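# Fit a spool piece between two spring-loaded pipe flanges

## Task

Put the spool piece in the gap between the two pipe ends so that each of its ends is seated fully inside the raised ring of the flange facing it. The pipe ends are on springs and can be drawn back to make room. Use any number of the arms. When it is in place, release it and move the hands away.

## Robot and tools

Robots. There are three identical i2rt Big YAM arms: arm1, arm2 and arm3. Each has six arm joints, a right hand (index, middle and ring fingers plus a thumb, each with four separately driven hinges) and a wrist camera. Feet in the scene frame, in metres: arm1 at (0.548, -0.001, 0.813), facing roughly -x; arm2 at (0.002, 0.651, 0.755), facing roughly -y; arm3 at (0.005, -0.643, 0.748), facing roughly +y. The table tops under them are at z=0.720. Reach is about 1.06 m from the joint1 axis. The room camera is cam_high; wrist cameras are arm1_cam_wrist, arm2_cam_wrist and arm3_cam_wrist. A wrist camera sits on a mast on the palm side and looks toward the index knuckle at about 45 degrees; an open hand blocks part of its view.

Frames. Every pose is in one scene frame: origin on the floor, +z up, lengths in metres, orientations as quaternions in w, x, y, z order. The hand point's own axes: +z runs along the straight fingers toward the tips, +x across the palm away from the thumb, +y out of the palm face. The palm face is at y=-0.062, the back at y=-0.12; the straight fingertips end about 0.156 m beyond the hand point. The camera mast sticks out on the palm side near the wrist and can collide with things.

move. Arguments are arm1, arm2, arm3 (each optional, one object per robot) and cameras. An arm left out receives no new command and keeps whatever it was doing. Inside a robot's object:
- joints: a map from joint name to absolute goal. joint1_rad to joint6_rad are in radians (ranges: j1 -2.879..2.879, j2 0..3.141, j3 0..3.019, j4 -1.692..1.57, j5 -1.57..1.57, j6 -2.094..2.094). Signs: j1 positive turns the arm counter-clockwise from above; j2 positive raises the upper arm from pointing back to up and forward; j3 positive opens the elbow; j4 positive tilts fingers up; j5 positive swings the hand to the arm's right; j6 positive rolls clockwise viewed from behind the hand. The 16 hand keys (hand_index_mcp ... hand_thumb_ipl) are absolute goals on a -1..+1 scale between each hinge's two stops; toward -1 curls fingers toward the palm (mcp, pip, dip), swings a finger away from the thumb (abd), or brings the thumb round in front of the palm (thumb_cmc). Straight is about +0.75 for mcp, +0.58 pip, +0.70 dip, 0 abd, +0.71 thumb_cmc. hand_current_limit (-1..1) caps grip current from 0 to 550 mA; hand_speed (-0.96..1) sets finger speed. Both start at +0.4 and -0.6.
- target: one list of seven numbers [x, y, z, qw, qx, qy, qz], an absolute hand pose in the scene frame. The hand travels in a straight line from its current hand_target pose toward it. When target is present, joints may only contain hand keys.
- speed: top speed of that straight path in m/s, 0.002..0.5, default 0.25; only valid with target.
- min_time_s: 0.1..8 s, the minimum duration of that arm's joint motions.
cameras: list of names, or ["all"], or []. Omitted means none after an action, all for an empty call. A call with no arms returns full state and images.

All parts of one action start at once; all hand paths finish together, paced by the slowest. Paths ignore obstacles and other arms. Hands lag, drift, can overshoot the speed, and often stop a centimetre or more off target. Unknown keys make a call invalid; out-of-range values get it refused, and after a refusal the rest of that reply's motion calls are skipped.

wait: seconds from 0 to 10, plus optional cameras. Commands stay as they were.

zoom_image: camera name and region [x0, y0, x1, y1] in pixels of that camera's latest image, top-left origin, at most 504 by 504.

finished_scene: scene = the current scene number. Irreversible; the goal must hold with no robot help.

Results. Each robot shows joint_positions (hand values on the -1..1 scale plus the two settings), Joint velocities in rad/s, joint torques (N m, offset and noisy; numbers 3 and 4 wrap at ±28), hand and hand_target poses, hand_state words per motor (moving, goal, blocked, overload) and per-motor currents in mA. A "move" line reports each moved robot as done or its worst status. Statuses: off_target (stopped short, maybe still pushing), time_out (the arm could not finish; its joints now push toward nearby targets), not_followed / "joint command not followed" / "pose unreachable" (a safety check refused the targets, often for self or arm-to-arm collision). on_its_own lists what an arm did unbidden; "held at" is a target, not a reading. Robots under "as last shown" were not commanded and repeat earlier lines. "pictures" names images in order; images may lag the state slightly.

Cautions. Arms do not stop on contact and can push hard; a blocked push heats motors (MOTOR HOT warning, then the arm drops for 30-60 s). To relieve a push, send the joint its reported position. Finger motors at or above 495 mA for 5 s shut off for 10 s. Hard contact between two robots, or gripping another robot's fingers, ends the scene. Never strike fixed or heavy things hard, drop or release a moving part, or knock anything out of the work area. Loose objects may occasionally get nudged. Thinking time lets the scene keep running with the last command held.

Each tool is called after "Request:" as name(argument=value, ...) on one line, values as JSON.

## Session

Scene 1 done. Now scene 2.

Request:
move(cameras=["all"])

Request:
zoom_image(camera="cam_high", region=[250, 100, 650, 400])

Scene clock: 0.00 s.
Joint torques (N m): no reading
Motor temperatures (°C): arm1=[21 25 28 23 22 20] | arm2=[22 23 31 24 20 23] | arm3=[26 27 30 23 23 29]
Heat: arm1: hottest joint3_rad 28 °C; arm2: hottest joint3_rad 31 °C; arm3: hottest joint3_rad 30 °C.
Joint velocities: within noise
arm1.joint_positions: joint1_rad=-0.437 joint2_rad=+0.645 joint3_rad=+1.440 joint4_rad=-1.311 joint5_rad=+0.051 joint6_rad=+1.056 hand_index_mcp=+0.753 hand_index_abd=+0.000 hand_index_pip=+0.577 hand_index_dip=+0.696 hand_middle_mcp=+0.753 hand_middle_abd=+0.000 hand_middle_pip=+0.577 hand_middle_dip=+0.696 hand_ring_mcp=+0.753 hand_ring_abd=+0.000 hand_ring_pip=+0.577 hand_ring_dip=+0.696 hand_thumb_cmc=+0.714 hand_thumb_axl=+0.677 hand_thumb_mcp=+0.226 hand_thumb_ipl=+0.168 hand_current_limit=+0.400 hand_speed=-0.600
arm1.joint_status: not commanded
arm1.hand_state: goal,goal,goal,goal,goal,goal,goal,goal,goal,goal,goal,goal,goal,goal,goal,goal
arm1.index_mcp_current_ma: 0
arm1.index_abd_current_ma: 0
arm1.index_pip_current_ma: 0
arm1.index_dip_current_ma: 0
arm1.middle_mcp_current_ma: 0
arm1.middle_abd_current_ma: 0
arm1.middle_pip_current_ma: 0
arm1.middle_dip_current_ma: 0
arm1.ring_mcp_current_ma: 0
arm1.ring_abd_current_ma: 0
arm1.ring_pip_current_ma: 0
arm1.ring_dip_current_ma: 0
arm1.thumb_cmc_current_ma: 0
arm1.thumb_axl_current_ma: 0
arm1.thumb_mcp_current_ma: 0
arm1.thumb_ipl_current_ma: 0
arm1.hand_goal_index_mcp: 0.754
arm1.hand_goal_index_abd: 0.000
arm1.hand_goal_index_pip: 0.576
arm1.hand_goal_index_dip: 0.696
arm1.hand_goal_middle_mcp: 0.754
arm1.hand_goal_middle_abd: 0.000
arm1.hand_goal_middle_pip: 0.576
arm1.hand_goal_middle_dip: 0.696
arm1.hand_goal_ring_mcp: 0.754
arm1.hand_goal_ring_abd: 0.000
arm1.hand_goal_ring_pip: 0.576
arm1.hand_goal_ring_dip: 0.696
arm1.hand_goal_thumb_cmc: 0.714
arm1.hand_goal_thumb_axl: 0.678
arm1.hand_goal_thumb_mcp: 0.226
arm1.hand_goal_thumb_ipl: 0.168
arm1.hand: x=+0.3560 y=+0.1844 z=+1.3979 quat_wxyz=(+0.441, +0.033, -0.863, -0.244) (m; scene frame)
arm1.hand_target: x=+0.3594 y=+0.1829 z=+1.4107 quat_wxyz=(+0.452, +0.033, -0.856, -0.249) (m; scene frame)
arm1.hand_status: not commanded
arm2.joint_positions: joint1_rad=-0.444 joint2_rad=+0.627 joint3_rad=+1.414 joint4_rad=-1.343 joint5_rad=-0.091 joint6_rad=+1.146 hand_index_mcp=+0.753 hand_index_abd=+0.000 hand_index_pip=+0.577 hand_index_dip=+0.696 hand_middle_mcp=+0.753 hand_middle_abd=+0.000 hand_middle_pip=+0.577 hand_middle_dip=+0.696 hand_ring_mcp=+0.753 hand_ring_abd=+0.000 hand_ring_pip=+0.577 hand_ring_dip=+0.696 hand_thumb_cmc=+0.714 hand_thumb_axl=+0.677 hand_thumb_mcp=+0.226 hand_thumb_ipl=+0.168 hand_current_limit=+0.400 hand_speed=-0.600
arm2.joint_status: not commanded
arm2.hand_state: goal,goal,goal,goal,goal,goal,goal,goal,goal,goal,goal,goal,goal,goal,goal,goal
arm2.index_mcp_current_ma: 0
arm2.index_abd_current_ma: 0
arm2.index_pip_current_ma: 0
arm2.index_dip_current_ma: 0
arm2.middle_mcp_current_ma: 0
arm2.middle_abd_current_ma: 0
arm2.middle_pip_current_ma: 0
arm2.middle_dip_current_ma: 0
arm2.ring_mcp_current_ma: 0
arm2.ring_abd_current_ma: 0
arm2.ring_pip_current_ma: 0
arm2.ring_dip_current_ma: 0
arm2.thumb_cmc_current_ma: 0
arm2.thumb_axl_current_ma: 0
arm2.thumb_mcp_current_ma: 0
arm2.thumb_ipl_current_ma: 0
arm2.hand_goal_index_mcp: 0.754
arm2.hand_goal_index_abd: 0.000
arm2.hand_goal_index_pip: 0.576
arm2.hand_goal_index_dip: 0.696
arm2.hand_goal_middle_mcp: 0.754
arm2.hand_goal_middle_abd: 0.000
arm2.hand_goal_middle_pip: 0.576
arm2.hand_goal_middle_dip: 0.696
arm2.hand_goal_ring_mcp: 0.754
arm2.hand_goal_ring_abd: 0.000
arm2.hand_goal_ring_pip: 0.576
arm2.hand_goal_ring_dip: 0.696
arm2.hand_goal_thumb_cmc: 0.714
arm2.hand_goal_thumb_axl: 0.678
arm2.hand_goal_thumb_mcp: 0.226
arm2.hand_goal_thumb_ipl: 0.168
arm2.hand: x=-0.1578 y=+0.4503 z=+1.3118 quat_wxyz=(+0.442, +0.635, -0.601, +0.200) (m; scene frame)
arm2.hand_target: x=-0.1566 y=+0.4525 z=+1.3215 quat_wxyz=(+0.452, +0.631, -0.597, +0.204) (m; scene frame)
arm2.hand_status: not commanded
arm3.joint_positions: joint1_rad=+0.485 joint2_rad=+0.641 joint3_rad=+1.341 joint4_rad=-1.349 joint5_rad=-0.004 joint6_rad=+1.079 hand_index_mcp=+0.753 hand_index_abd=+0.000 hand_index_pip=+0.577 hand_index_dip=+0.696 hand_middle_mcp=+0.753 hand_middle_abd=+0.000 hand_middle_pip=+0.577 hand_middle_dip=+0.696 hand_ring_mcp=+0.753 hand_ring_abd=+0.000 hand_ring_pip=+0.577 hand_ring_dip=+0.696 hand_thumb_cmc=+0.714 hand_thumb_axl=+0.677 hand_thumb_mcp=+0.226 hand_thumb_ipl=+0.168 hand_current_limit=+0.400 hand_speed=-0.600
arm3.joint_status: not commanded
arm3.hand_state: goal,goal,goal,goal,goal,goal,goal,goal,goal,goal,goal,goal,goal,goal,goal,goal
arm3.index_mcp_current_ma: 0
arm3.index_abd_current_ma: 0
arm3.index_pip_current_ma: 0
arm3.index_dip_current_ma: 0
arm3.middle_mcp_current_ma: 0
arm3.middle_abd_current_ma: 0
arm3.middle_pip_current_ma: 0
arm3.middle_dip_current_ma: 0
arm3.ring_mcp_current_ma: 0
arm3.ring_abd_current_ma: 0
arm3.ring_pip_current_ma: 0
arm3.ring_dip_current_ma: 0
arm3.thumb_cmc_current_ma: 0
arm3.thumb_axl_current_ma: 0
arm3.thumb_mcp_current_ma: 0
arm3.thumb_ipl_current_ma: 0
arm3.hand_goal_index_mcp: 0.754
arm3.hand_goal_index_abd: 0.000
arm3.hand_goal_index_pip: 0.576
arm3.hand_goal_index_dip: 0.696
arm3.hand_goal_middle_mcp: 0.754
arm3.hand_goal_middle_abd: 0.000
arm3.hand_goal_middle_pip: 0.576
arm3.hand_goal_middle_dip: 0.696
arm3.hand_goal_ring_mcp: 0.754
arm3.hand_goal_ring_abd: 0.000
arm3.hand_goal_ring_pip: 0.576
arm3.hand_goal_ring_dip: 0.696
arm3.hand_goal_thumb_cmc: 0.714
arm3.hand_goal_thumb_axl: 0.678
arm3.hand_goal_thumb_mcp: 0.226
arm3.hand_goal_thumb_ipl: 0.168
arm3.hand: x=-0.0447 y=-0.3786 z=+1.2747 quat_wxyz=(-0.322, +0.250, +0.857, +0.314) (m; scene frame)
arm3.hand_target: x=-0.0437 y=-0.3804 z=+1.2867 quat_wxyz=(-0.330, +0.248, +0.852, +0.322) (m; scene frame)
arm3.hand_status: not commanded
pictures: arm1_cam_wrist, arm2_cam_wrist, arm3_cam_wrist, cam_high
Images, in order (width x height): arm1_cam_wrist 896x504, arm2_cam_wrist 896x504, arm3_cam_wrist 896x504, cam_high 896x504.

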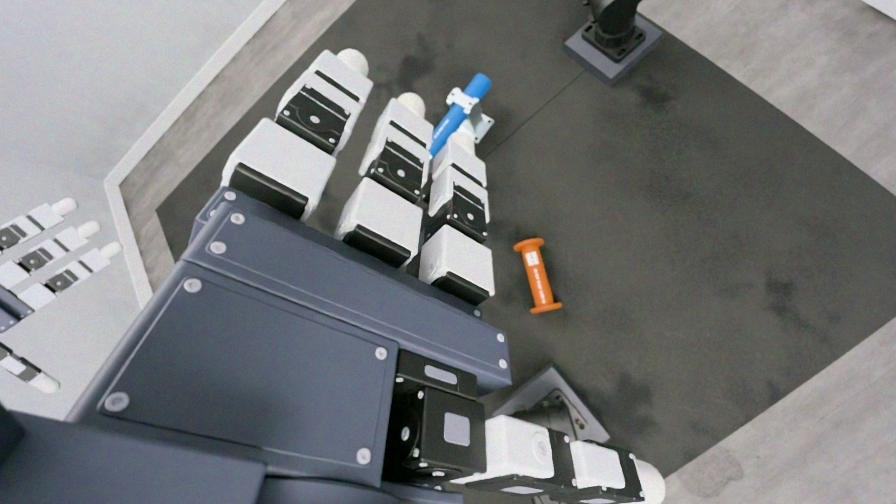

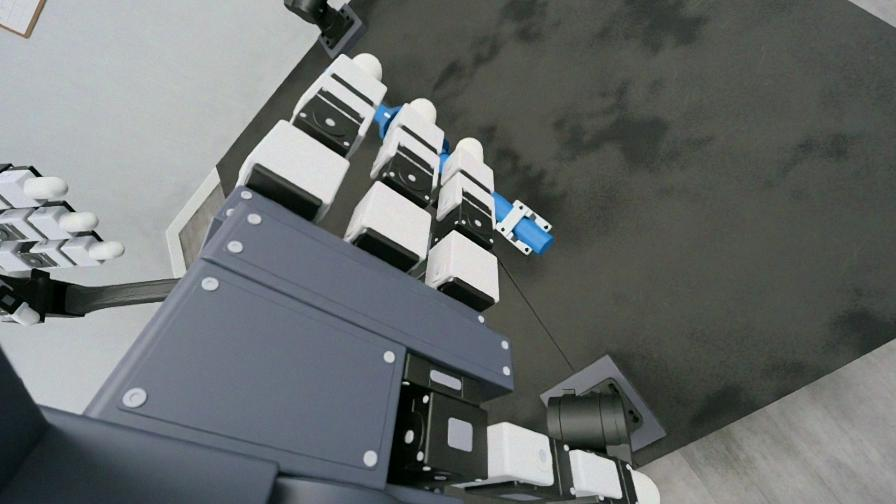

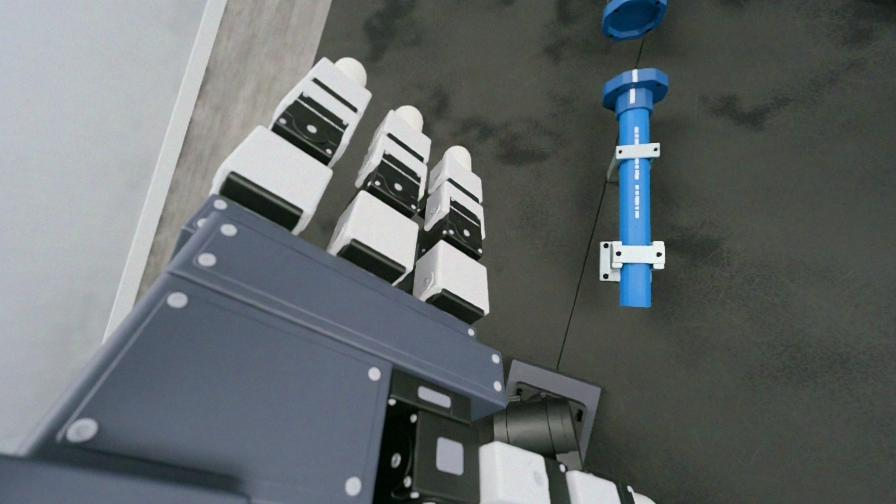

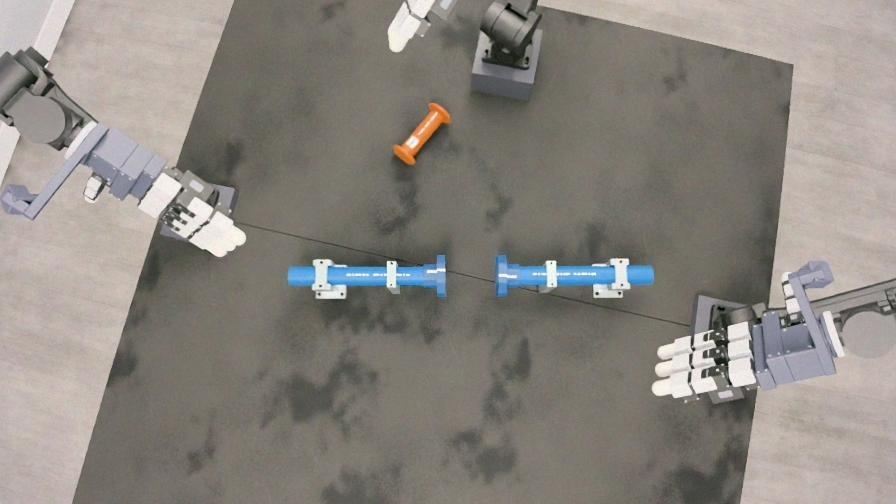

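Scaled by 1.260 from the camera's 896x504 image, which has a finer 1280x720 frame.

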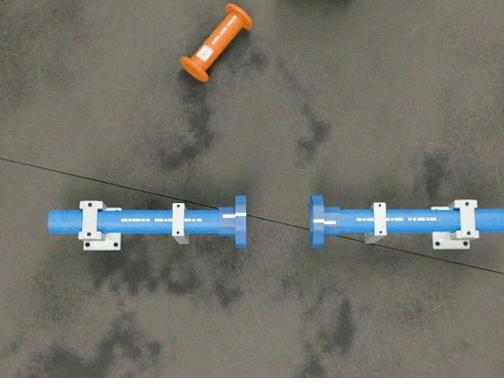

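Request:
zoom_image(camera="cam_high", region=[380, 90, 470, 180])

Request:
zoom_image(camera="arm1_cam_wrist", region=[490, 220, 600, 330])

Request:
zoom_image(camera="cam_high", region=[420, 240, 520, 310])

Scaled by 5.600 from the camera's 896x504 image, which has a finer 1280x720 frame.

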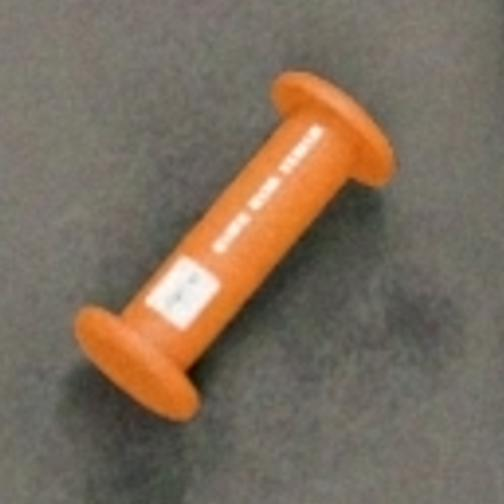

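Scaled by 4.582 from the camera's 896x504 image, which has a finer 1280x720 frame.

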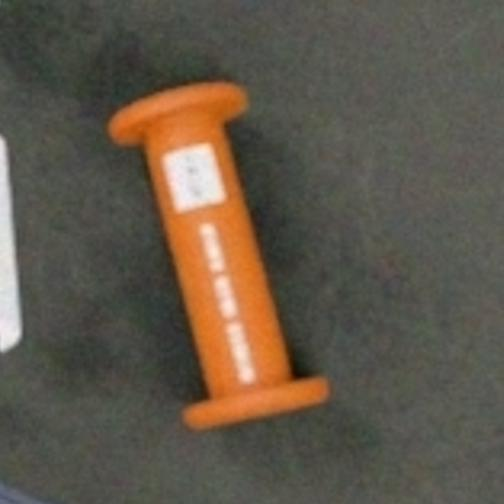

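Scaled by 5.040 from the camera's 896x504 image, which has a finer 1280x720 frame.

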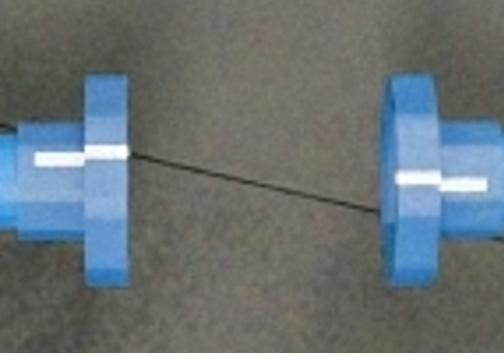

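Request:
move(arm1={"joints": {"joint1_rad": -0.234, "joint2_rad": 1.0, "joint3_rad": 0.95, "joint4_rad": -1.255, "joint5_rad": 1.07, "joint6_rad": -1.023, "hand_index_mcp": 0.6, "hand_middle_mcp": 0.6, "hand_index_pip": -0.299, "hand_middle_pip": -0.299, "hand_index_dip": 0.159, "hand_middle_dip": 0.159, "hand_ring_mcp": 0.616, "hand_ring_pip": -0.93, "hand_ring_dip": -0.7, "hand_thumb_cmc": -0.571, "hand_thumb_mcp": 0.1685, "hand_thumb_ipl": 0.06}, "min_time_s": 2.5}, arm3={"joints": {"joint1_rad": 0.452, "joint2_rad": 1.932, "joint3_rad": 2.002, "joint4_rad": -1.419, "joint5_rad": 0.564, "joint6_rad": 0.089, "hand_index_mcp": 1.0, "hand_index_pip": 0.35, "hand_index_dip": 0.6, "hand_middle_mcp": 0.616, "hand_middle_pip": -0.93, "hand_middle_dip": -0.7, "hand_ring_mcp": 0.616, "hand_ring_pip": -0.93, "hand_ring_dip": -0.7, "hand_thumb_cmc": -0.57, "hand_current_limit": 0.7}, "min_time_s": 3}, cameras=["all"])

Scene clock: 33.17 s.
Joint torques (N m): arm1=[2.43 -3.31 8.8 1.68 0.94 0.02] | arm2=[-1.08 2.37 9.74 2.7 0.04 -0.05] | arm3=[1.85 -18.96 13.76 0.62 0.82 0.02]
Motor temperatures (°C): arm1=[21 24 31 23 23 20] | arm2=[22 23 34 24 20 23] | arm3=[26 26 33 23 23 28]
Heat: arm1: hottest joint3_rad 31 °C; arm2: hottest joint3_rad 34 °C; arm3: hottest joint3_rad 33 °C.
move: arm1 done; arm3 done
Joint velocities: within noise
arm1.joint_positions: joint1_rad=-0.241 joint2_rad=+0.995 joint3_rad=+0.961 joint4_rad=-1.272 joint5_rad=+1.068 joint6_rad=-1.013 hand_index_mcp=+0.599 hand_index_abd=+0.000 hand_index_pip=-0.294 hand_index_dip=+0.163 hand_middle_mcp=+0.599 hand_middle_abd=+0.000 hand_middle_pip=-0.294 hand_middle_dip=+0.163 hand_ring_mcp=+0.615 hand_ring_abd=+0.000 hand_ring_pip=-0.926 hand_ring_dip=-0.698 hand_thumb_cmc=-0.575 hand_thumb_axl=+0.677 hand_thumb_mcp=+0.167 hand_thumb_ipl=+0.061 hand_current_limit=+0.400 hand_speed=-0.600
arm1.joint_status: all done
arm1.hand_state: goal,goal,goal,goal,goal,goal,goal,goal,goal,goal,goal,goal,goal,goal,goal,goal
arm1.index_mcp_current_ma: 0
arm1.index_abd_current_ma: 0
arm1.index_pip_current_ma: 0
arm1.index_dip_current_ma: 0
arm1.middle_mcp_current_ma: 0
arm1.middle_abd_current_ma: 0
arm1.middle_pip_current_ma: 0
arm1.middle_dip_current_ma: 0
arm1.ring_mcp_current_ma: 0
arm1.ring_abd_current_ma: 0
arm1.ring_pip_current_ma: 0
arm1.ring_dip_current_ma: 0
arm1.thumb_cmc_current_ma: 0
arm1.thumb_axl_current_ma: 0
arm1.thumb_mcp_current_ma: 0
arm1.thumb_ipl_current_ma: 0
arm1.hand_goal_index_mcp: 0.600
arm1.hand_goal_index_abd: 0.000
arm1.hand_goal_index_pip: -0.298
arm1.hand_goal_index_dip: 0.160
arm1.hand_goal_middle_mcp: 0.600
arm1.hand_goal_middle_abd: 0.000
arm1.hand_goal_middle_pip: -0.298
arm1.hand_goal_middle_dip: 0.160
arm1.hand_goal_ring_mcp: 0.616
arm1.hand_goal_ring_abd: 0.000
arm1.hand_goal_ring_pip: -0.930
arm1.hand_goal_ring_dip: -0.700
arm1.hand_goal_thumb_cmc: -0.570
arm1.hand_goal_thumb_axl: 0.678
arm1.hand_goal_thumb_mcp: 0.168
arm1.hand_goal_thumb_ipl: 0.060
arm1.hand: x=+0.2107 y=+0.1977 z=+1.0991 quat_wxyz=(-0.477, +0.766, -0.382, -0.198) (m; scene frame)
arm1.hand_target: x=+0.2080 y=+0.1955 z=+1.0938 quat_wxyz=(-0.479, +0.768, -0.376, -0.199) (m; scene frame)
arm1.hand_status: not commanded
arm2: as last shown
arm2.joint_positions: joint1_rad=-0.444 joint2_rad=+0.627 joint3_rad=+1.414 joint4_rad=-1.343 joint5_rad=-0.091 joint6_rad=+1.146 hand_index_mcp=+0.754 hand_index_abd=+0.001 hand_index_pip=+0.577 hand_index_dip=+0.696 hand_middle_mcp=+0.754 hand_middle_abd=+0.001 hand_middle_pip=+0.577 hand_middle_dip=+0.696 hand_ring_mcp=+0.754 hand_ring_abd=+0.001 hand_ring_pip=+0.577 hand_ring_dip=+0.696 hand_thumb_cmc=+0.714 hand_thumb_axl=+0.677 hand_thumb_mcp=+0.226 hand_thumb_ipl=+0.168 hand_current_limit=+0.400 hand_speed=-0.600
arm3.joint_positions: joint1_rad=+0.459 joint2_rad=+1.933 joint3_rad=+1.951 joint4_rad=-1.413 joint5_rad=+0.562 joint6_rad=+0.097 hand_index_mcp=+1.000 hand_index_abd=+0.000 hand_index_pip=+0.353 hand_index_dip=+0.603 hand_middle_mcp=+0.625 hand_middle_abd=+0.000 hand_middle_pip=-0.925 hand_middle_dip=-0.697 hand_ring_mcp=+0.625 hand_ring_abd=+0.000 hand_ring_pip=-0.925 hand_ring_dip=-0.698 hand_thumb_cmc=-0.573 hand_thumb_axl=+0.677 hand_thumb_mcp=+0.224 hand_thumb_ipl=+0.168 hand_current_limit=+0.700 hand_speed=-0.600
arm3.joint_status: all done
arm3.hand_state: goal,goal,goal,goal,goal,goal,goal,goal,goal,goal,goal,goal,goal,goal,goal,goal
arm3.index_mcp_current_ma: 0
arm3.index_abd_current_ma: 0
arm3.index_pip_current_ma: 0
arm3.index_dip_current_ma: 0
arm3.middle_mcp_current_ma: 3
arm3.middle_abd_current_ma: 0
arm3.middle_pip_current_ma: 1
arm3.middle_dip_current_ma: 0
arm3.ring_mcp_current_ma: 3
arm3.ring_abd_current_ma: 0
arm3.ring_pip_current_ma: 1
arm3.ring_dip_current_ma: 0
arm3.thumb_cmc_current_ma: 0
arm3.thumb_axl_current_ma: 0
arm3.thumb_mcp_current_ma: 0
arm3.thumb_ipl_current_ma: 0
arm3.hand_goal_index_mcp: 1.000
arm3.hand_goal_index_abd: 0.000
arm3.hand_goal_index_pip: 0.350
arm3.hand_goal_index_dip: 0.600
arm3.hand_goal_middle_mcp: 0.616
arm3.hand_goal_middle_abd: 0.000
arm3.hand_goal_middle_pip: -0.930
arm3.hand_goal_middle_dip: -0.700
arm3.hand_goal_ring_mcp: 0.616
arm3.hand_goal_ring_abd: 0.000
arm3.hand_goal_ring_pip: -0.930
arm3.hand_goal_ring_dip: -0.700
arm3.hand_goal_thumb_cmc: -0.570
arm3.hand_goal_thumb_axl: 0.678
arm3.hand_goal_thumb_mcp: 0.226
arm3.hand_goal_thumb_ipl: 0.168
arm3.hand: x=-0.2224 y=+0.0457 z=+1.0361 quat_wxyz=(+0.239, -0.158, +0.944, +0.165) (m; scene frame)
arm3.hand_target: x=-0.2210 y=+0.0536 z=+1.0620 quat_wxyz=(+0.234, -0.152, +0.942, +0.184) (m; scene frame)
arm3.hand_status: not commanded
pictures: arm1_cam_wrist, arm2_cam_wrist, arm3_cam_wrist, cam_high
Images, in order (width x height): arm1_cam_wrist 896x504, arm2_cam_wrist 896x504, arm3_cam_wrist 896x504, cam_high 896x504.

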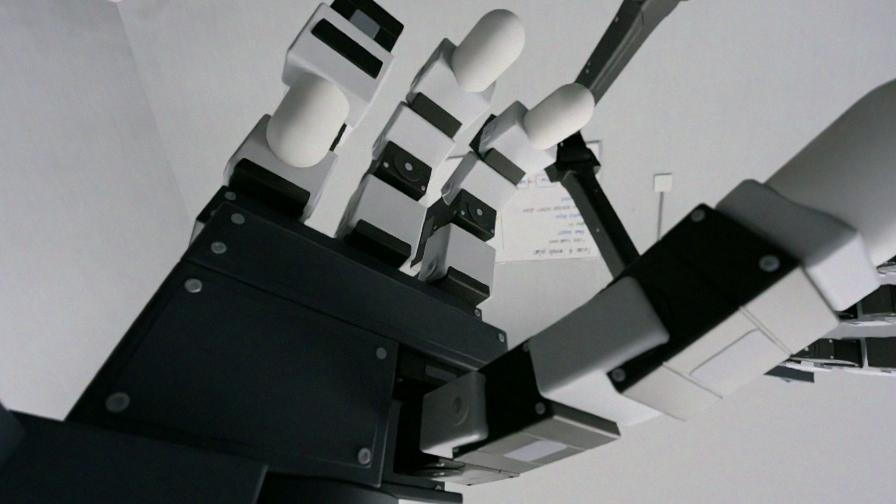

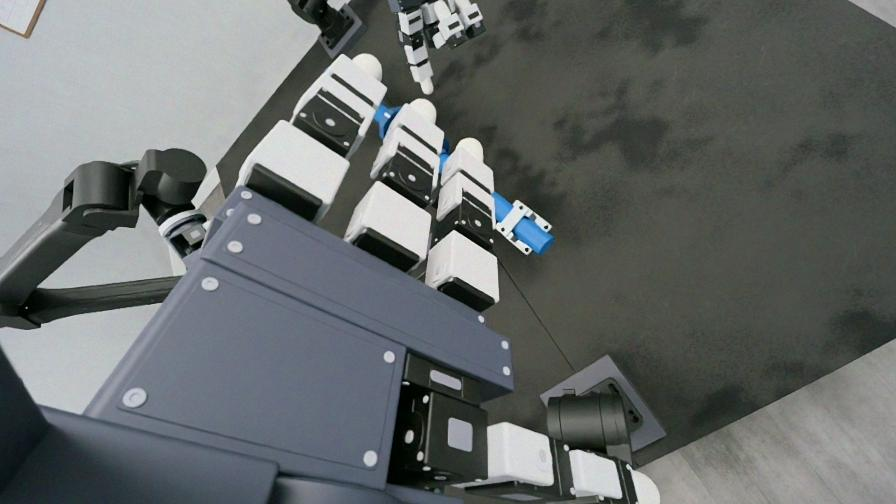

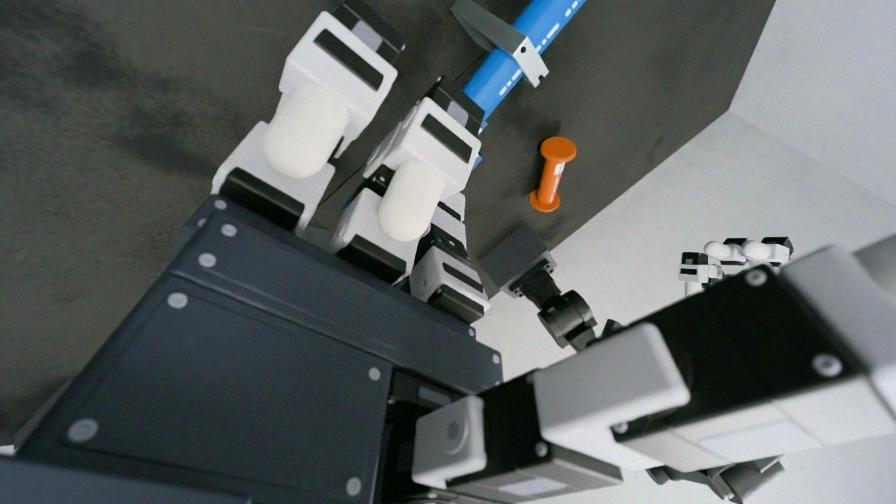

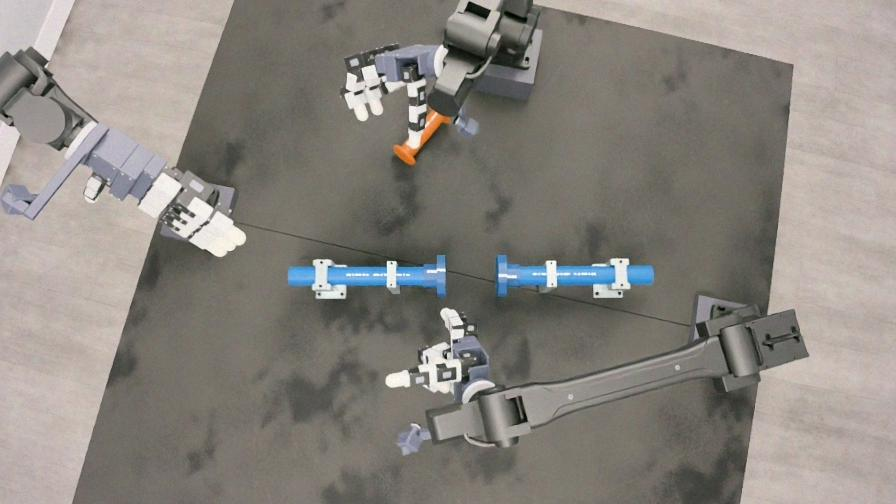

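Request:
move(arm1={"joints": {"joint1_rad": -0.234, "joint2_rad": 1.484, "joint3_rad": 0.72, "joint4_rad": -1.285, "joint5_rad": 1.07, "joint6_rad": -1.023}, "min_time_s": 2}, cameras=["arm1_cam_wrist", "arm3_cam_wrist", "cam_high"])

Request:
zoom_image(camera="arm3_cam_wrist", region=[480, 100, 640, 260])

Request:
zoom_image(camera="cam_high", region=[350, 60, 500, 210])

Scene clock: 36.43 s.
Joint torques (N m): arm1=[2.37 -5.66 5.15 -1.01 0.82 -0.13] | arm2=[-1.03 2.26 9.7 2.7 0.03 -0.06] | arm3=[1.73 -19.43 13.85 0.68 0.82 0.04]
Motor temperatures (°C): arm1=[21 24 31 23 23 20] | arm2=[22 23 34 24 20 23] | arm3=[26 27 34 23 23 28]
Heat: arm1: hottest joint3_rad 31 °C; arm2: hottest joint3_rad 34 °C; arm3: hottest joint3_rad 34 °C.
move: arm1 done
Joint velocities: within noise
arm1.joint_positions: joint1_rad=-0.241 joint2_rad=+1.476 joint3_rad=+0.729 joint4_rad=-1.272 joint5_rad=+1.069 joint6_rad=-1.014 hand_index_mcp=+0.596 hand_index_abd=+0.000 hand_index_pip=-0.295 hand_index_dip=+0.163 hand_middle_mcp=+0.596 hand_middle_abd=+0.000 hand_middle_pip=-0.295 hand_middle_dip=+0.163 hand_ring_mcp=+0.613 hand_ring_abd=+0.000 hand_ring_pip=-0.926 hand_ring_dip=-0.698 hand_thumb_cmc=-0.574 hand_thumb_axl=+0.677 hand_thumb_mcp=+0.167 hand_thumb_ipl=+0.061 hand_current_limit=+0.400 hand_speed=-0.600
arm1.joint_status: all done
arm1.hand_state: goal,goal,goal,goal,goal,goal,goal,goal,goal,goal,goal,goal,goal,goal,goal,goal
arm1.index_mcp_current_ma: 0
arm1.index_abd_current_ma: 0
arm1.index_pip_current_ma: 0
arm1.index_dip_current_ma: 0
arm1.middle_mcp_current_ma: 0
arm1.middle_abd_current_ma: 0
arm1.middle_pip_current_ma: 0
arm1.middle_dip_current_ma: 0
arm1.ring_mcp_current_ma: 0
arm1.ring_abd_current_ma: 0
arm1.ring_pip_current_ma: 0
arm1.ring_dip_current_ma: 0
arm1.thumb_cmc_current_ma: 0
arm1.thumb_axl_current_ma: 0
arm1.thumb_mcp_current_ma: 0
arm1.thumb_ipl_current_ma: 0
arm1.hand_goal_index_mcp: 0.600
arm1.hand_goal_index_abd: 0.000
arm1.hand_goal_index_pip: -0.298
arm1.hand_goal_index_dip: 0.160
arm1.hand_goal_middle_mcp: 0.600
arm1.hand_goal_middle_abd: 0.000
arm1.hand_goal_middle_pip: -0.298
arm1.hand_goal_middle_dip: 0.160
arm1.hand_goal_ring_mcp: 0.616
arm1.hand_goal_ring_abd: 0.000
arm1.hand_goal_ring_pip: -0.930
arm1.hand_goal_ring_dip: -0.700
arm1.hand_goal_thumb_cmc: -0.570
arm1.hand_goal_thumb_axl: 0.678
arm1.hand_goal_thumb_mcp: 0.168
arm1.hand_goal_thumb_ipl: 0.060
arm1.hand: x=+0.2801 y=+0.1831 z=+0.8506 quat_wxyz=(-0.522, +0.820, -0.210, +0.103) (m; scene frame)
arm1.hand_target: x=+0.2869 y=+0.1793 z=+0.8468 quat_wxyz=(-0.523, +0.822, -0.195, +0.116) (m; scene frame)
arm1.hand_status: not commanded
arm2, arm3: as last shown
arm3.hand_target: x=-0.2209 y=+0.0536 z=+1.0620 quat_wxyz=(+0.234, -0.152, +0.942, +0.184) (m; scene frame)
pictures: arm1_cam_wrist, arm3_cam_wrist, cam_high
Images, in order (width x height): arm1_cam_wrist 896x504, arm3_cam_wrist 896x504, cam_high 896x504.

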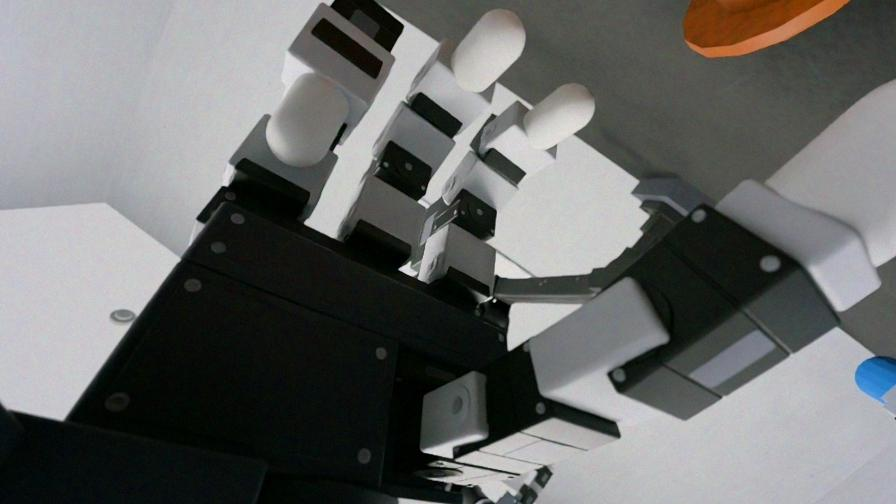

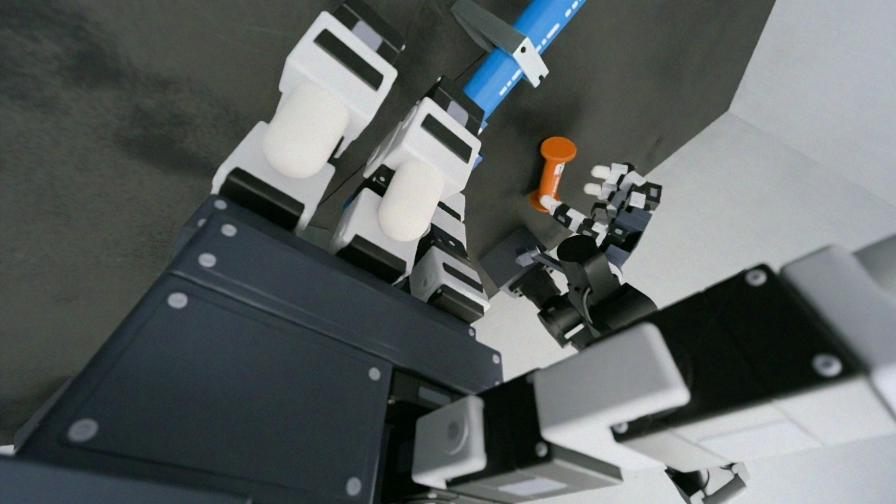

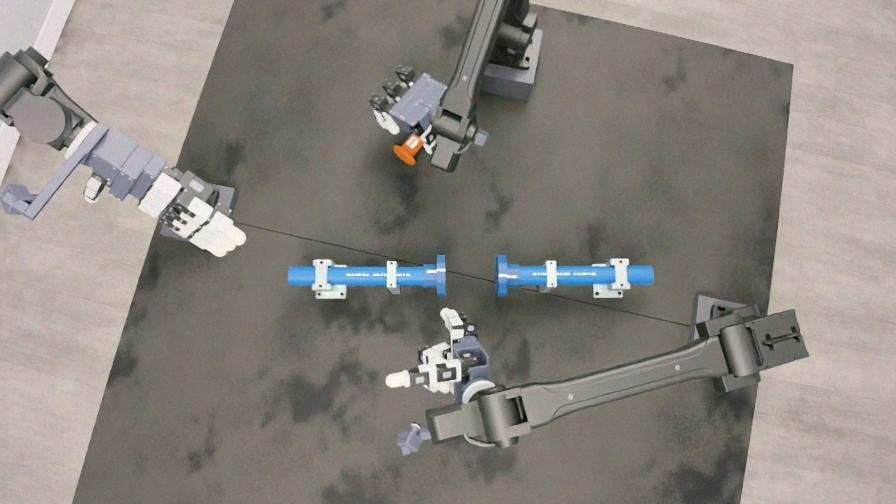

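Scaled by 3.150 from the camera's 896x504 image, which has a finer 1280x720 frame.

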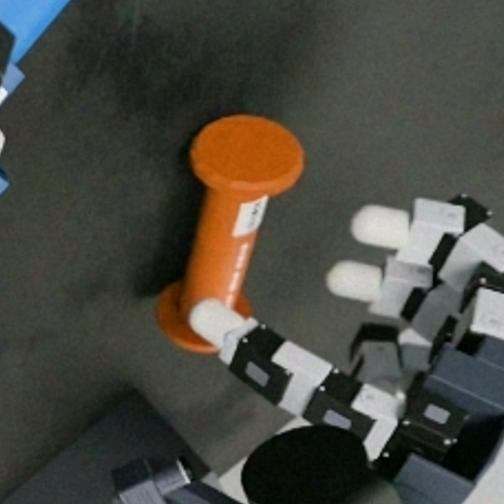

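Scaled by 3.360 from the camera's 896x504 image, which has a finer 1280x720 frame.

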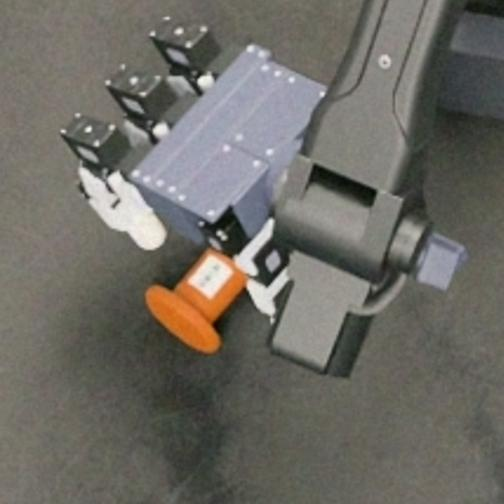

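Request:
move(arm1={"target": [0.312, 0.168, 0.822, -0.5233, 0.8215, -0.1912, 0.1218], "speed": 0.1}, cameras=["arm1_cam_wrist", "arm3_cam_wrist", "cam_high"])

Request:
zoom_image(camera="arm3_cam_wrist", region=[500, 120, 620, 240])

Request:
zoom_image(camera="cam_high", region=[350, 60, 500, 210])

Scene clock: 42.83 s.
Joint torques (N m): arm1=[2.32 -4.84 4.34 -0.01 0.69 0.07] | arm2=[-0.97 2.26 9.69 2.66 0.03 -0.06] | arm3=[1.96 -19.08 13.87 0.7 0.82 0.03]
Motor temperatures (°C): arm1=[21 24 31 23 23 20] | arm2=[22 23 34 24 20 23] | arm3=[26 27 36 23 23 28]
Heat: arm1: hottest joint3_rad 31 °C; arm2: hottest joint3_rad 34 °C; arm3: hottest joint3_rad 36 °C.
move: arm1 done
Joint velocities: within noise
arm1.joint_positions: joint1_rad=-0.220 joint2_rad=+1.488 joint3_rad=+0.645 joint4_rad=-1.246 joint5_rad=+1.061 joint6_rad=-0.994 hand_index_mcp=+0.596 hand_index_abd=+0.000 hand_index_pip=-0.295 hand_index_dip=+0.163 hand_middle_mcp=+0.596 hand_middle_abd=+0.000 hand_middle_pip=-0.295 hand_middle_dip=+0.163 hand_ring_mcp=+0.613 hand_ring_abd=+0.000 hand_ring_pip=-0.926 hand_ring_dip=-0.698 hand_thumb_cmc=-0.573 hand_thumb_axl=+0.677 hand_thumb_mcp=+0.167 hand_thumb_ipl=+0.061 hand_current_limit=+0.400 hand_speed=-0.600
arm1.joint_status: not commanded
arm1.hand_state: goal,goal,goal,goal,goal,goal,goal,goal,goal,goal,goal,goal,goal,goal,goal,goal
arm1.index_mcp_current_ma: 0
arm1.index_abd_current_ma: 0
arm1.index_pip_current_ma: 0
arm1.index_dip_current_ma: 0
arm1.middle_mcp_current_ma: 0
arm1.middle_abd_current_ma: 0
arm1.middle_pip_current_ma: 0
arm1.middle_dip_current_ma: 0
arm1.ring_mcp_current_ma: 0
arm1.ring_abd_current_ma: 0
arm1.ring_pip_current_ma: 0
arm1.ring_dip_current_ma: 0
arm1.thumb_cmc_current_ma: 0
arm1.thumb_axl_current_ma: 0
arm1.thumb_mcp_current_ma: 0
arm1.thumb_ipl_current_ma: 0
arm1.hand_goal_index_mcp: 0.600
arm1.hand_goal_index_abd: 0.000
arm1.hand_goal_index_pip: -0.298
arm1.hand_goal_index_dip: 0.160
arm1.hand_goal_middle_mcp: 0.600
arm1.hand_goal_middle_abd: 0.000
arm1.hand_goal_middle_pip: -0.298
arm1.hand_goal_middle_dip: 0.160
arm1.hand_goal_ring_mcp: 0.616
arm1.hand_goal_ring_abd: 0.000
arm1.hand_goal_ring_pip: -0.930
arm1.hand_goal_ring_dip: -0.700
arm1.hand_goal_thumb_cmc: -0.570
arm1.hand_goal_thumb_axl: 0.678
arm1.hand_goal_thumb_mcp: 0.168
arm1.hand_goal_thumb_ipl: 0.060
arm1.hand: x=+0.3108 y=+0.1701 z=+0.8270 quat_wxyz=(-0.523, +0.822, -0.192, +0.123) (m; scene frame)
arm1.hand_target: x=+0.3121 y=+0.1680 z=+0.8222 quat_wxyz=(-0.523, +0.822, -0.191, +0.122) (m; scene frame)
arm1.hand_status: done (0.006 m and 0.2 deg from the pose sent, 0.045 m and 3.0 deg at the start)
arm2, arm3: as last shown
pictures: arm1_cam_wrist, arm3_cam_wrist, cam_high
Images, in order (width x height): arm1_cam_wrist 896x504, arm3_cam_wrist 896x504, cam_high 896x504.

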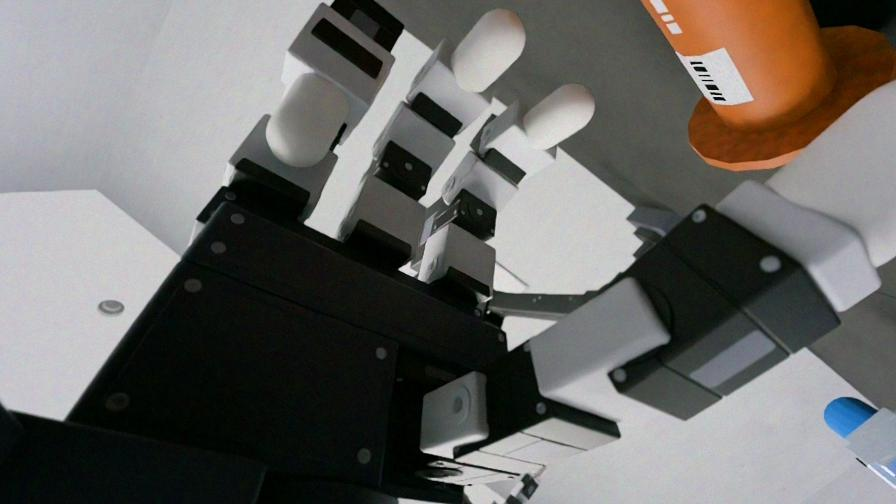

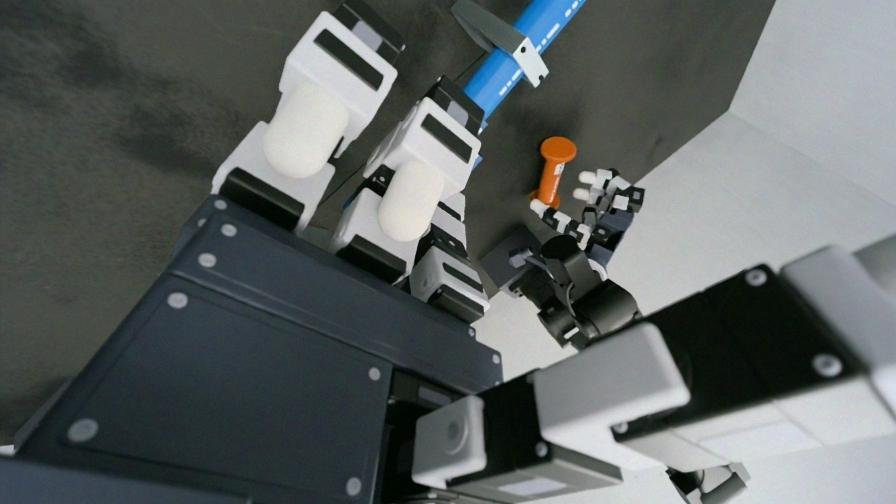

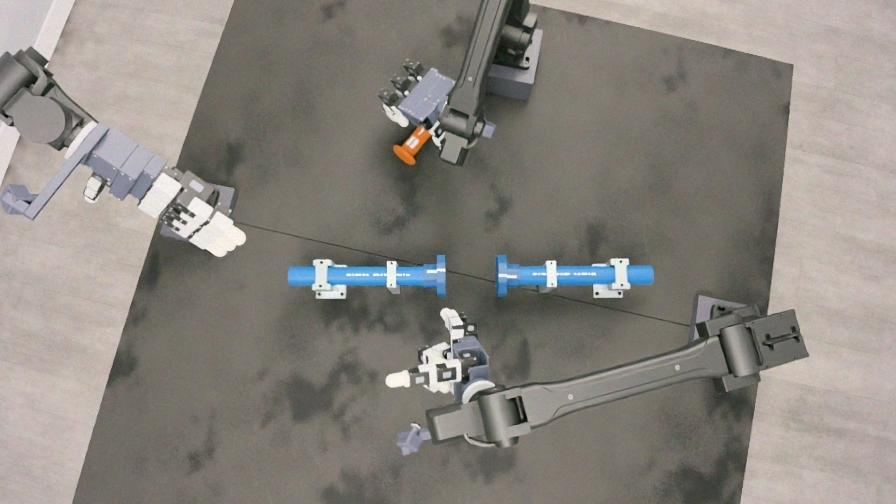

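Scaled by 4.200 from the camera's 896x504 image, which has a finer 1280x720 frame.

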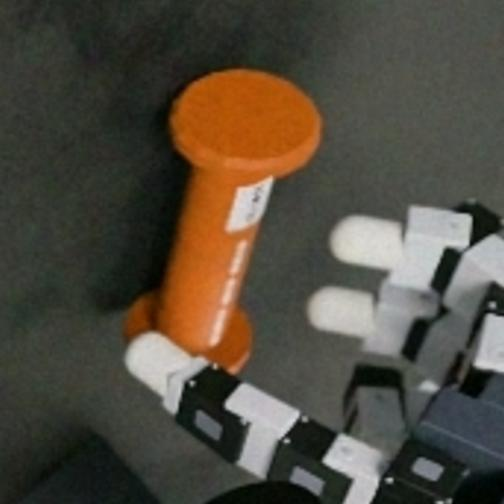

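Scaled by 3.360 from the camera's 896x504 image, which has a finer 1280x720 frame.

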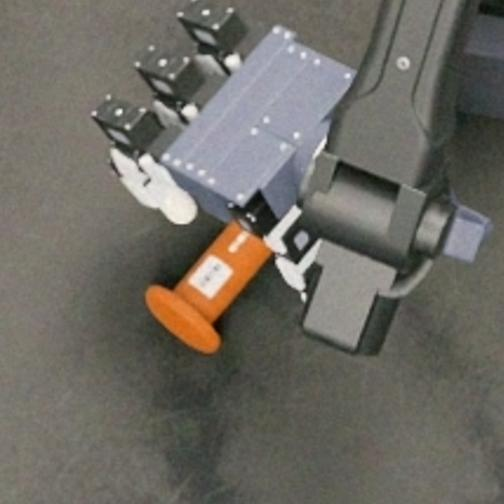

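Request:
move(arm1={"target": [0.322, 0.177, 0.797, -0.5233, 0.8215, -0.1912, 0.1218], "speed": 0.08}, cameras=["arm1_cam_wrist", "arm3_cam_wrist", "cam_high"])

Request:
zoom_image(camera="arm3_cam_wrist", region=[500, 120, 620, 240])

Request:
zoom_image(camera="cam_high", region=[350, 60, 500, 210])

Scene clock: 51.40 s.
Joint torques (N m): arm1=[1.32 -5.01 3.77 0.05 0.87 -0.14] | arm2=[-1.14 2.43 9.72 2.67 0.03 -0.06] | arm3=[2.32 -18.84 13.78 0.77 0.82 0.01]
Motor temperatures (°C): arm1=[21 24 30 23 23 20] | arm2=[22 23 35 24 20 23] | arm3=[26 28 37 23 23 28]
Heat: arm1: hottest joint3_rad 30 °C; arm2: hottest joint3_rad 35 °C; arm3: hottest joint3_rad 37 °C.
move: arm1 done
Joint velocities: within noise
arm1.joint_positions: joint1_rad=-0.245 joint2_rad=+1.528 joint3_rad=+0.596 joint4_rad=-1.094 joint5_rad=+1.076 joint6_rad=-1.046 hand_index_mcp=+0.596 hand_index_abd=+0.000 hand_index_pip=-0.295 hand_index_dip=+0.163 hand_middle_mcp=+0.596 hand_middle_abd=+0.000 hand_middle_pip=-0.295 hand_middle_dip=+0.163 hand_ring_mcp=+0.613 hand_ring_abd=+0.000 hand_ring_pip=-0.926 hand_ring_dip=-0.698 hand_thumb_cmc=-0.573 hand_thumb_axl=+0.677 hand_thumb_mcp=+0.167 hand_thumb_ipl=+0.061 hand_current_limit=+0.400 hand_speed=-0.600
arm1.joint_status: not commanded
arm1.hand_state: goal,goal,goal,goal,goal,goal,goal,goal,goal,goal,goal,goal,goal,goal,goal,goal
arm1.index_mcp_current_ma: 0
arm1.index_abd_current_ma: 0
arm1.index_pip_current_ma: 0
arm1.index_dip_current_ma: 0
arm1.middle_mcp_current_ma: 0
arm1.middle_abd_current_ma: 0
arm1.middle_pip_current_ma: 0
arm1.middle_dip_current_ma: 0
arm1.ring_mcp_current_ma: 0
arm1.ring_abd_current_ma: 0
arm1.ring_pip_current_ma: 0
arm1.ring_dip_current_ma: 0
arm1.thumb_cmc_current_ma: 0
arm1.thumb_axl_current_ma: 0
arm1.thumb_mcp_current_ma: 0
arm1.thumb_ipl_current_ma: 0
arm1.hand_goal_index_mcp: 0.600
arm1.hand_goal_index_abd: 0.000
arm1.hand_goal_index_pip: -0.298
arm1.hand_goal_index_dip: 0.160
arm1.hand_goal_middle_mcp: 0.600
arm1.hand_goal_middle_abd: 0.000
arm1.hand_goal_middle_pip: -0.298
arm1.hand_goal_middle_dip: 0.160
arm1.hand_goal_ring_mcp: 0.616
arm1.hand_goal_ring_abd: 0.000
arm1.hand_goal_ring_pip: -0.930
arm1.hand_goal_ring_dip: -0.700
arm1.hand_goal_thumb_cmc: -0.570
arm1.hand_goal_thumb_axl: 0.678
arm1.hand_goal_thumb_mcp: 0.168
arm1.hand_goal_thumb_ipl: 0.060
arm1.hand: x=+0.3161 y=+0.1762 z=+0.8016 quat_wxyz=(-0.523, +0.822, -0.195, +0.115) (m; scene frame)
arm1.hand_target: x=+0.3220 y=+0.1768 z=+0.7971 quat_wxyz=(-0.523, +0.821, -0.191, +0.122) (m; scene frame)
arm1.hand_status: done (0.008 m and 0.9 deg from the pose sent, 0.033 m and 0.2 deg at the start)
arm2, arm3: as last shown
pictures: arm1_cam_wrist, arm3_cam_wrist, cam_high
Images, in order (width x height): arm1_cam_wrist 896x504, arm3_cam_wrist 896x504, cam_high 896x504.

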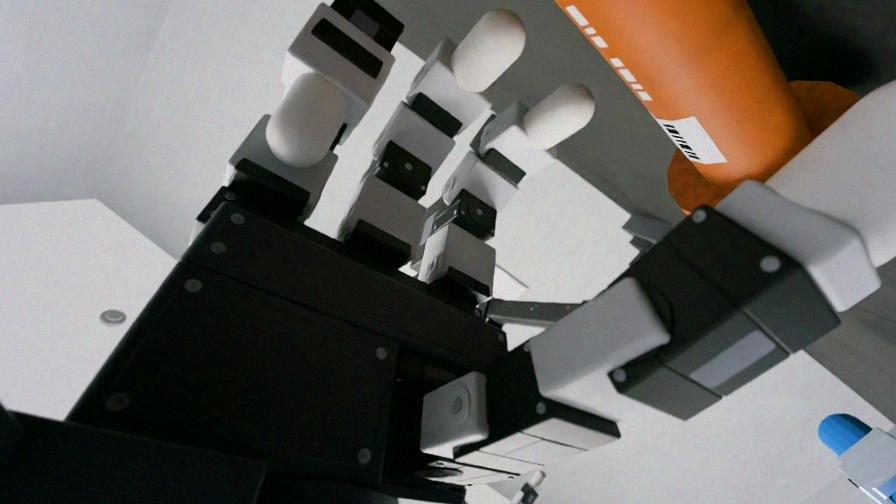

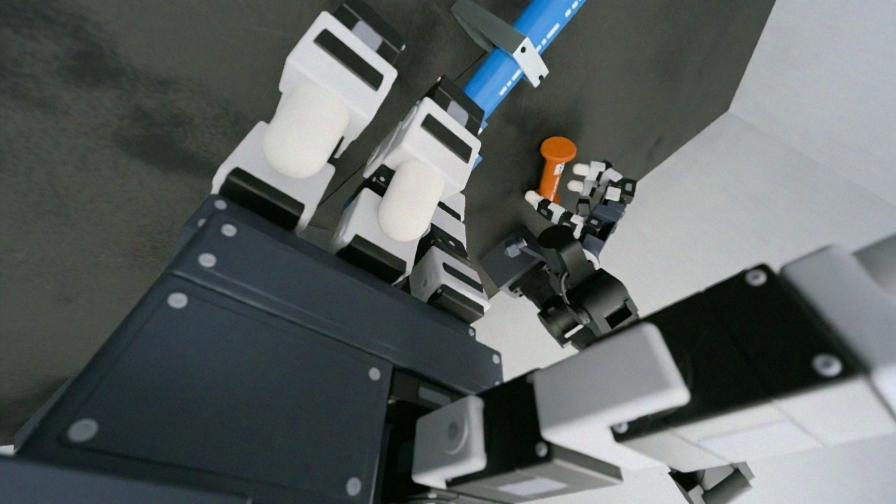

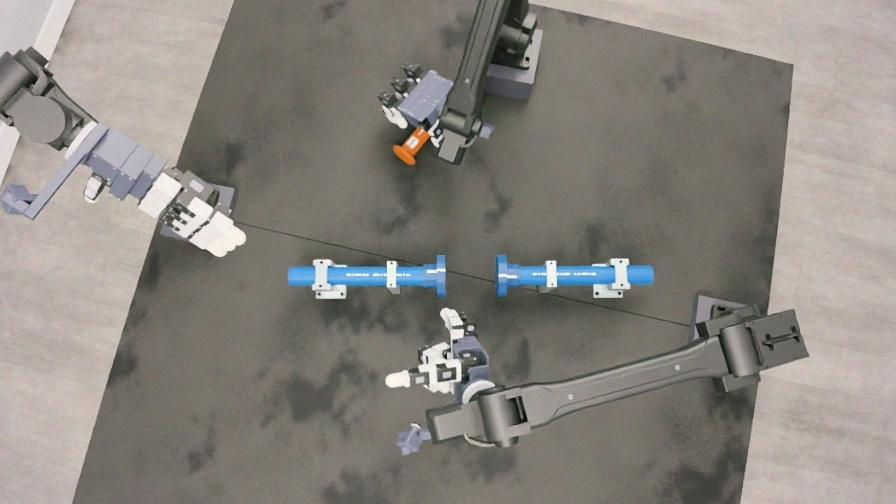

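Scaled by 4.200 from the camera's 896x504 image, which has a finer 1280x720 frame.

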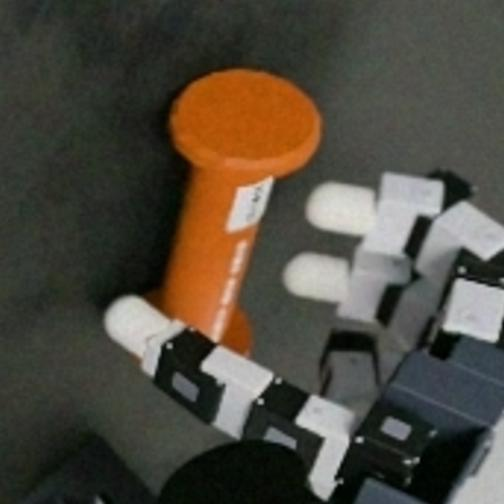

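Scaled by 3.360 from the camera's 896x504 image, which has a finer 1280x720 frame.

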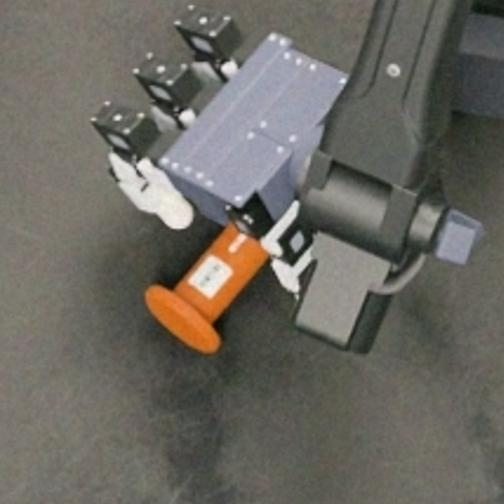

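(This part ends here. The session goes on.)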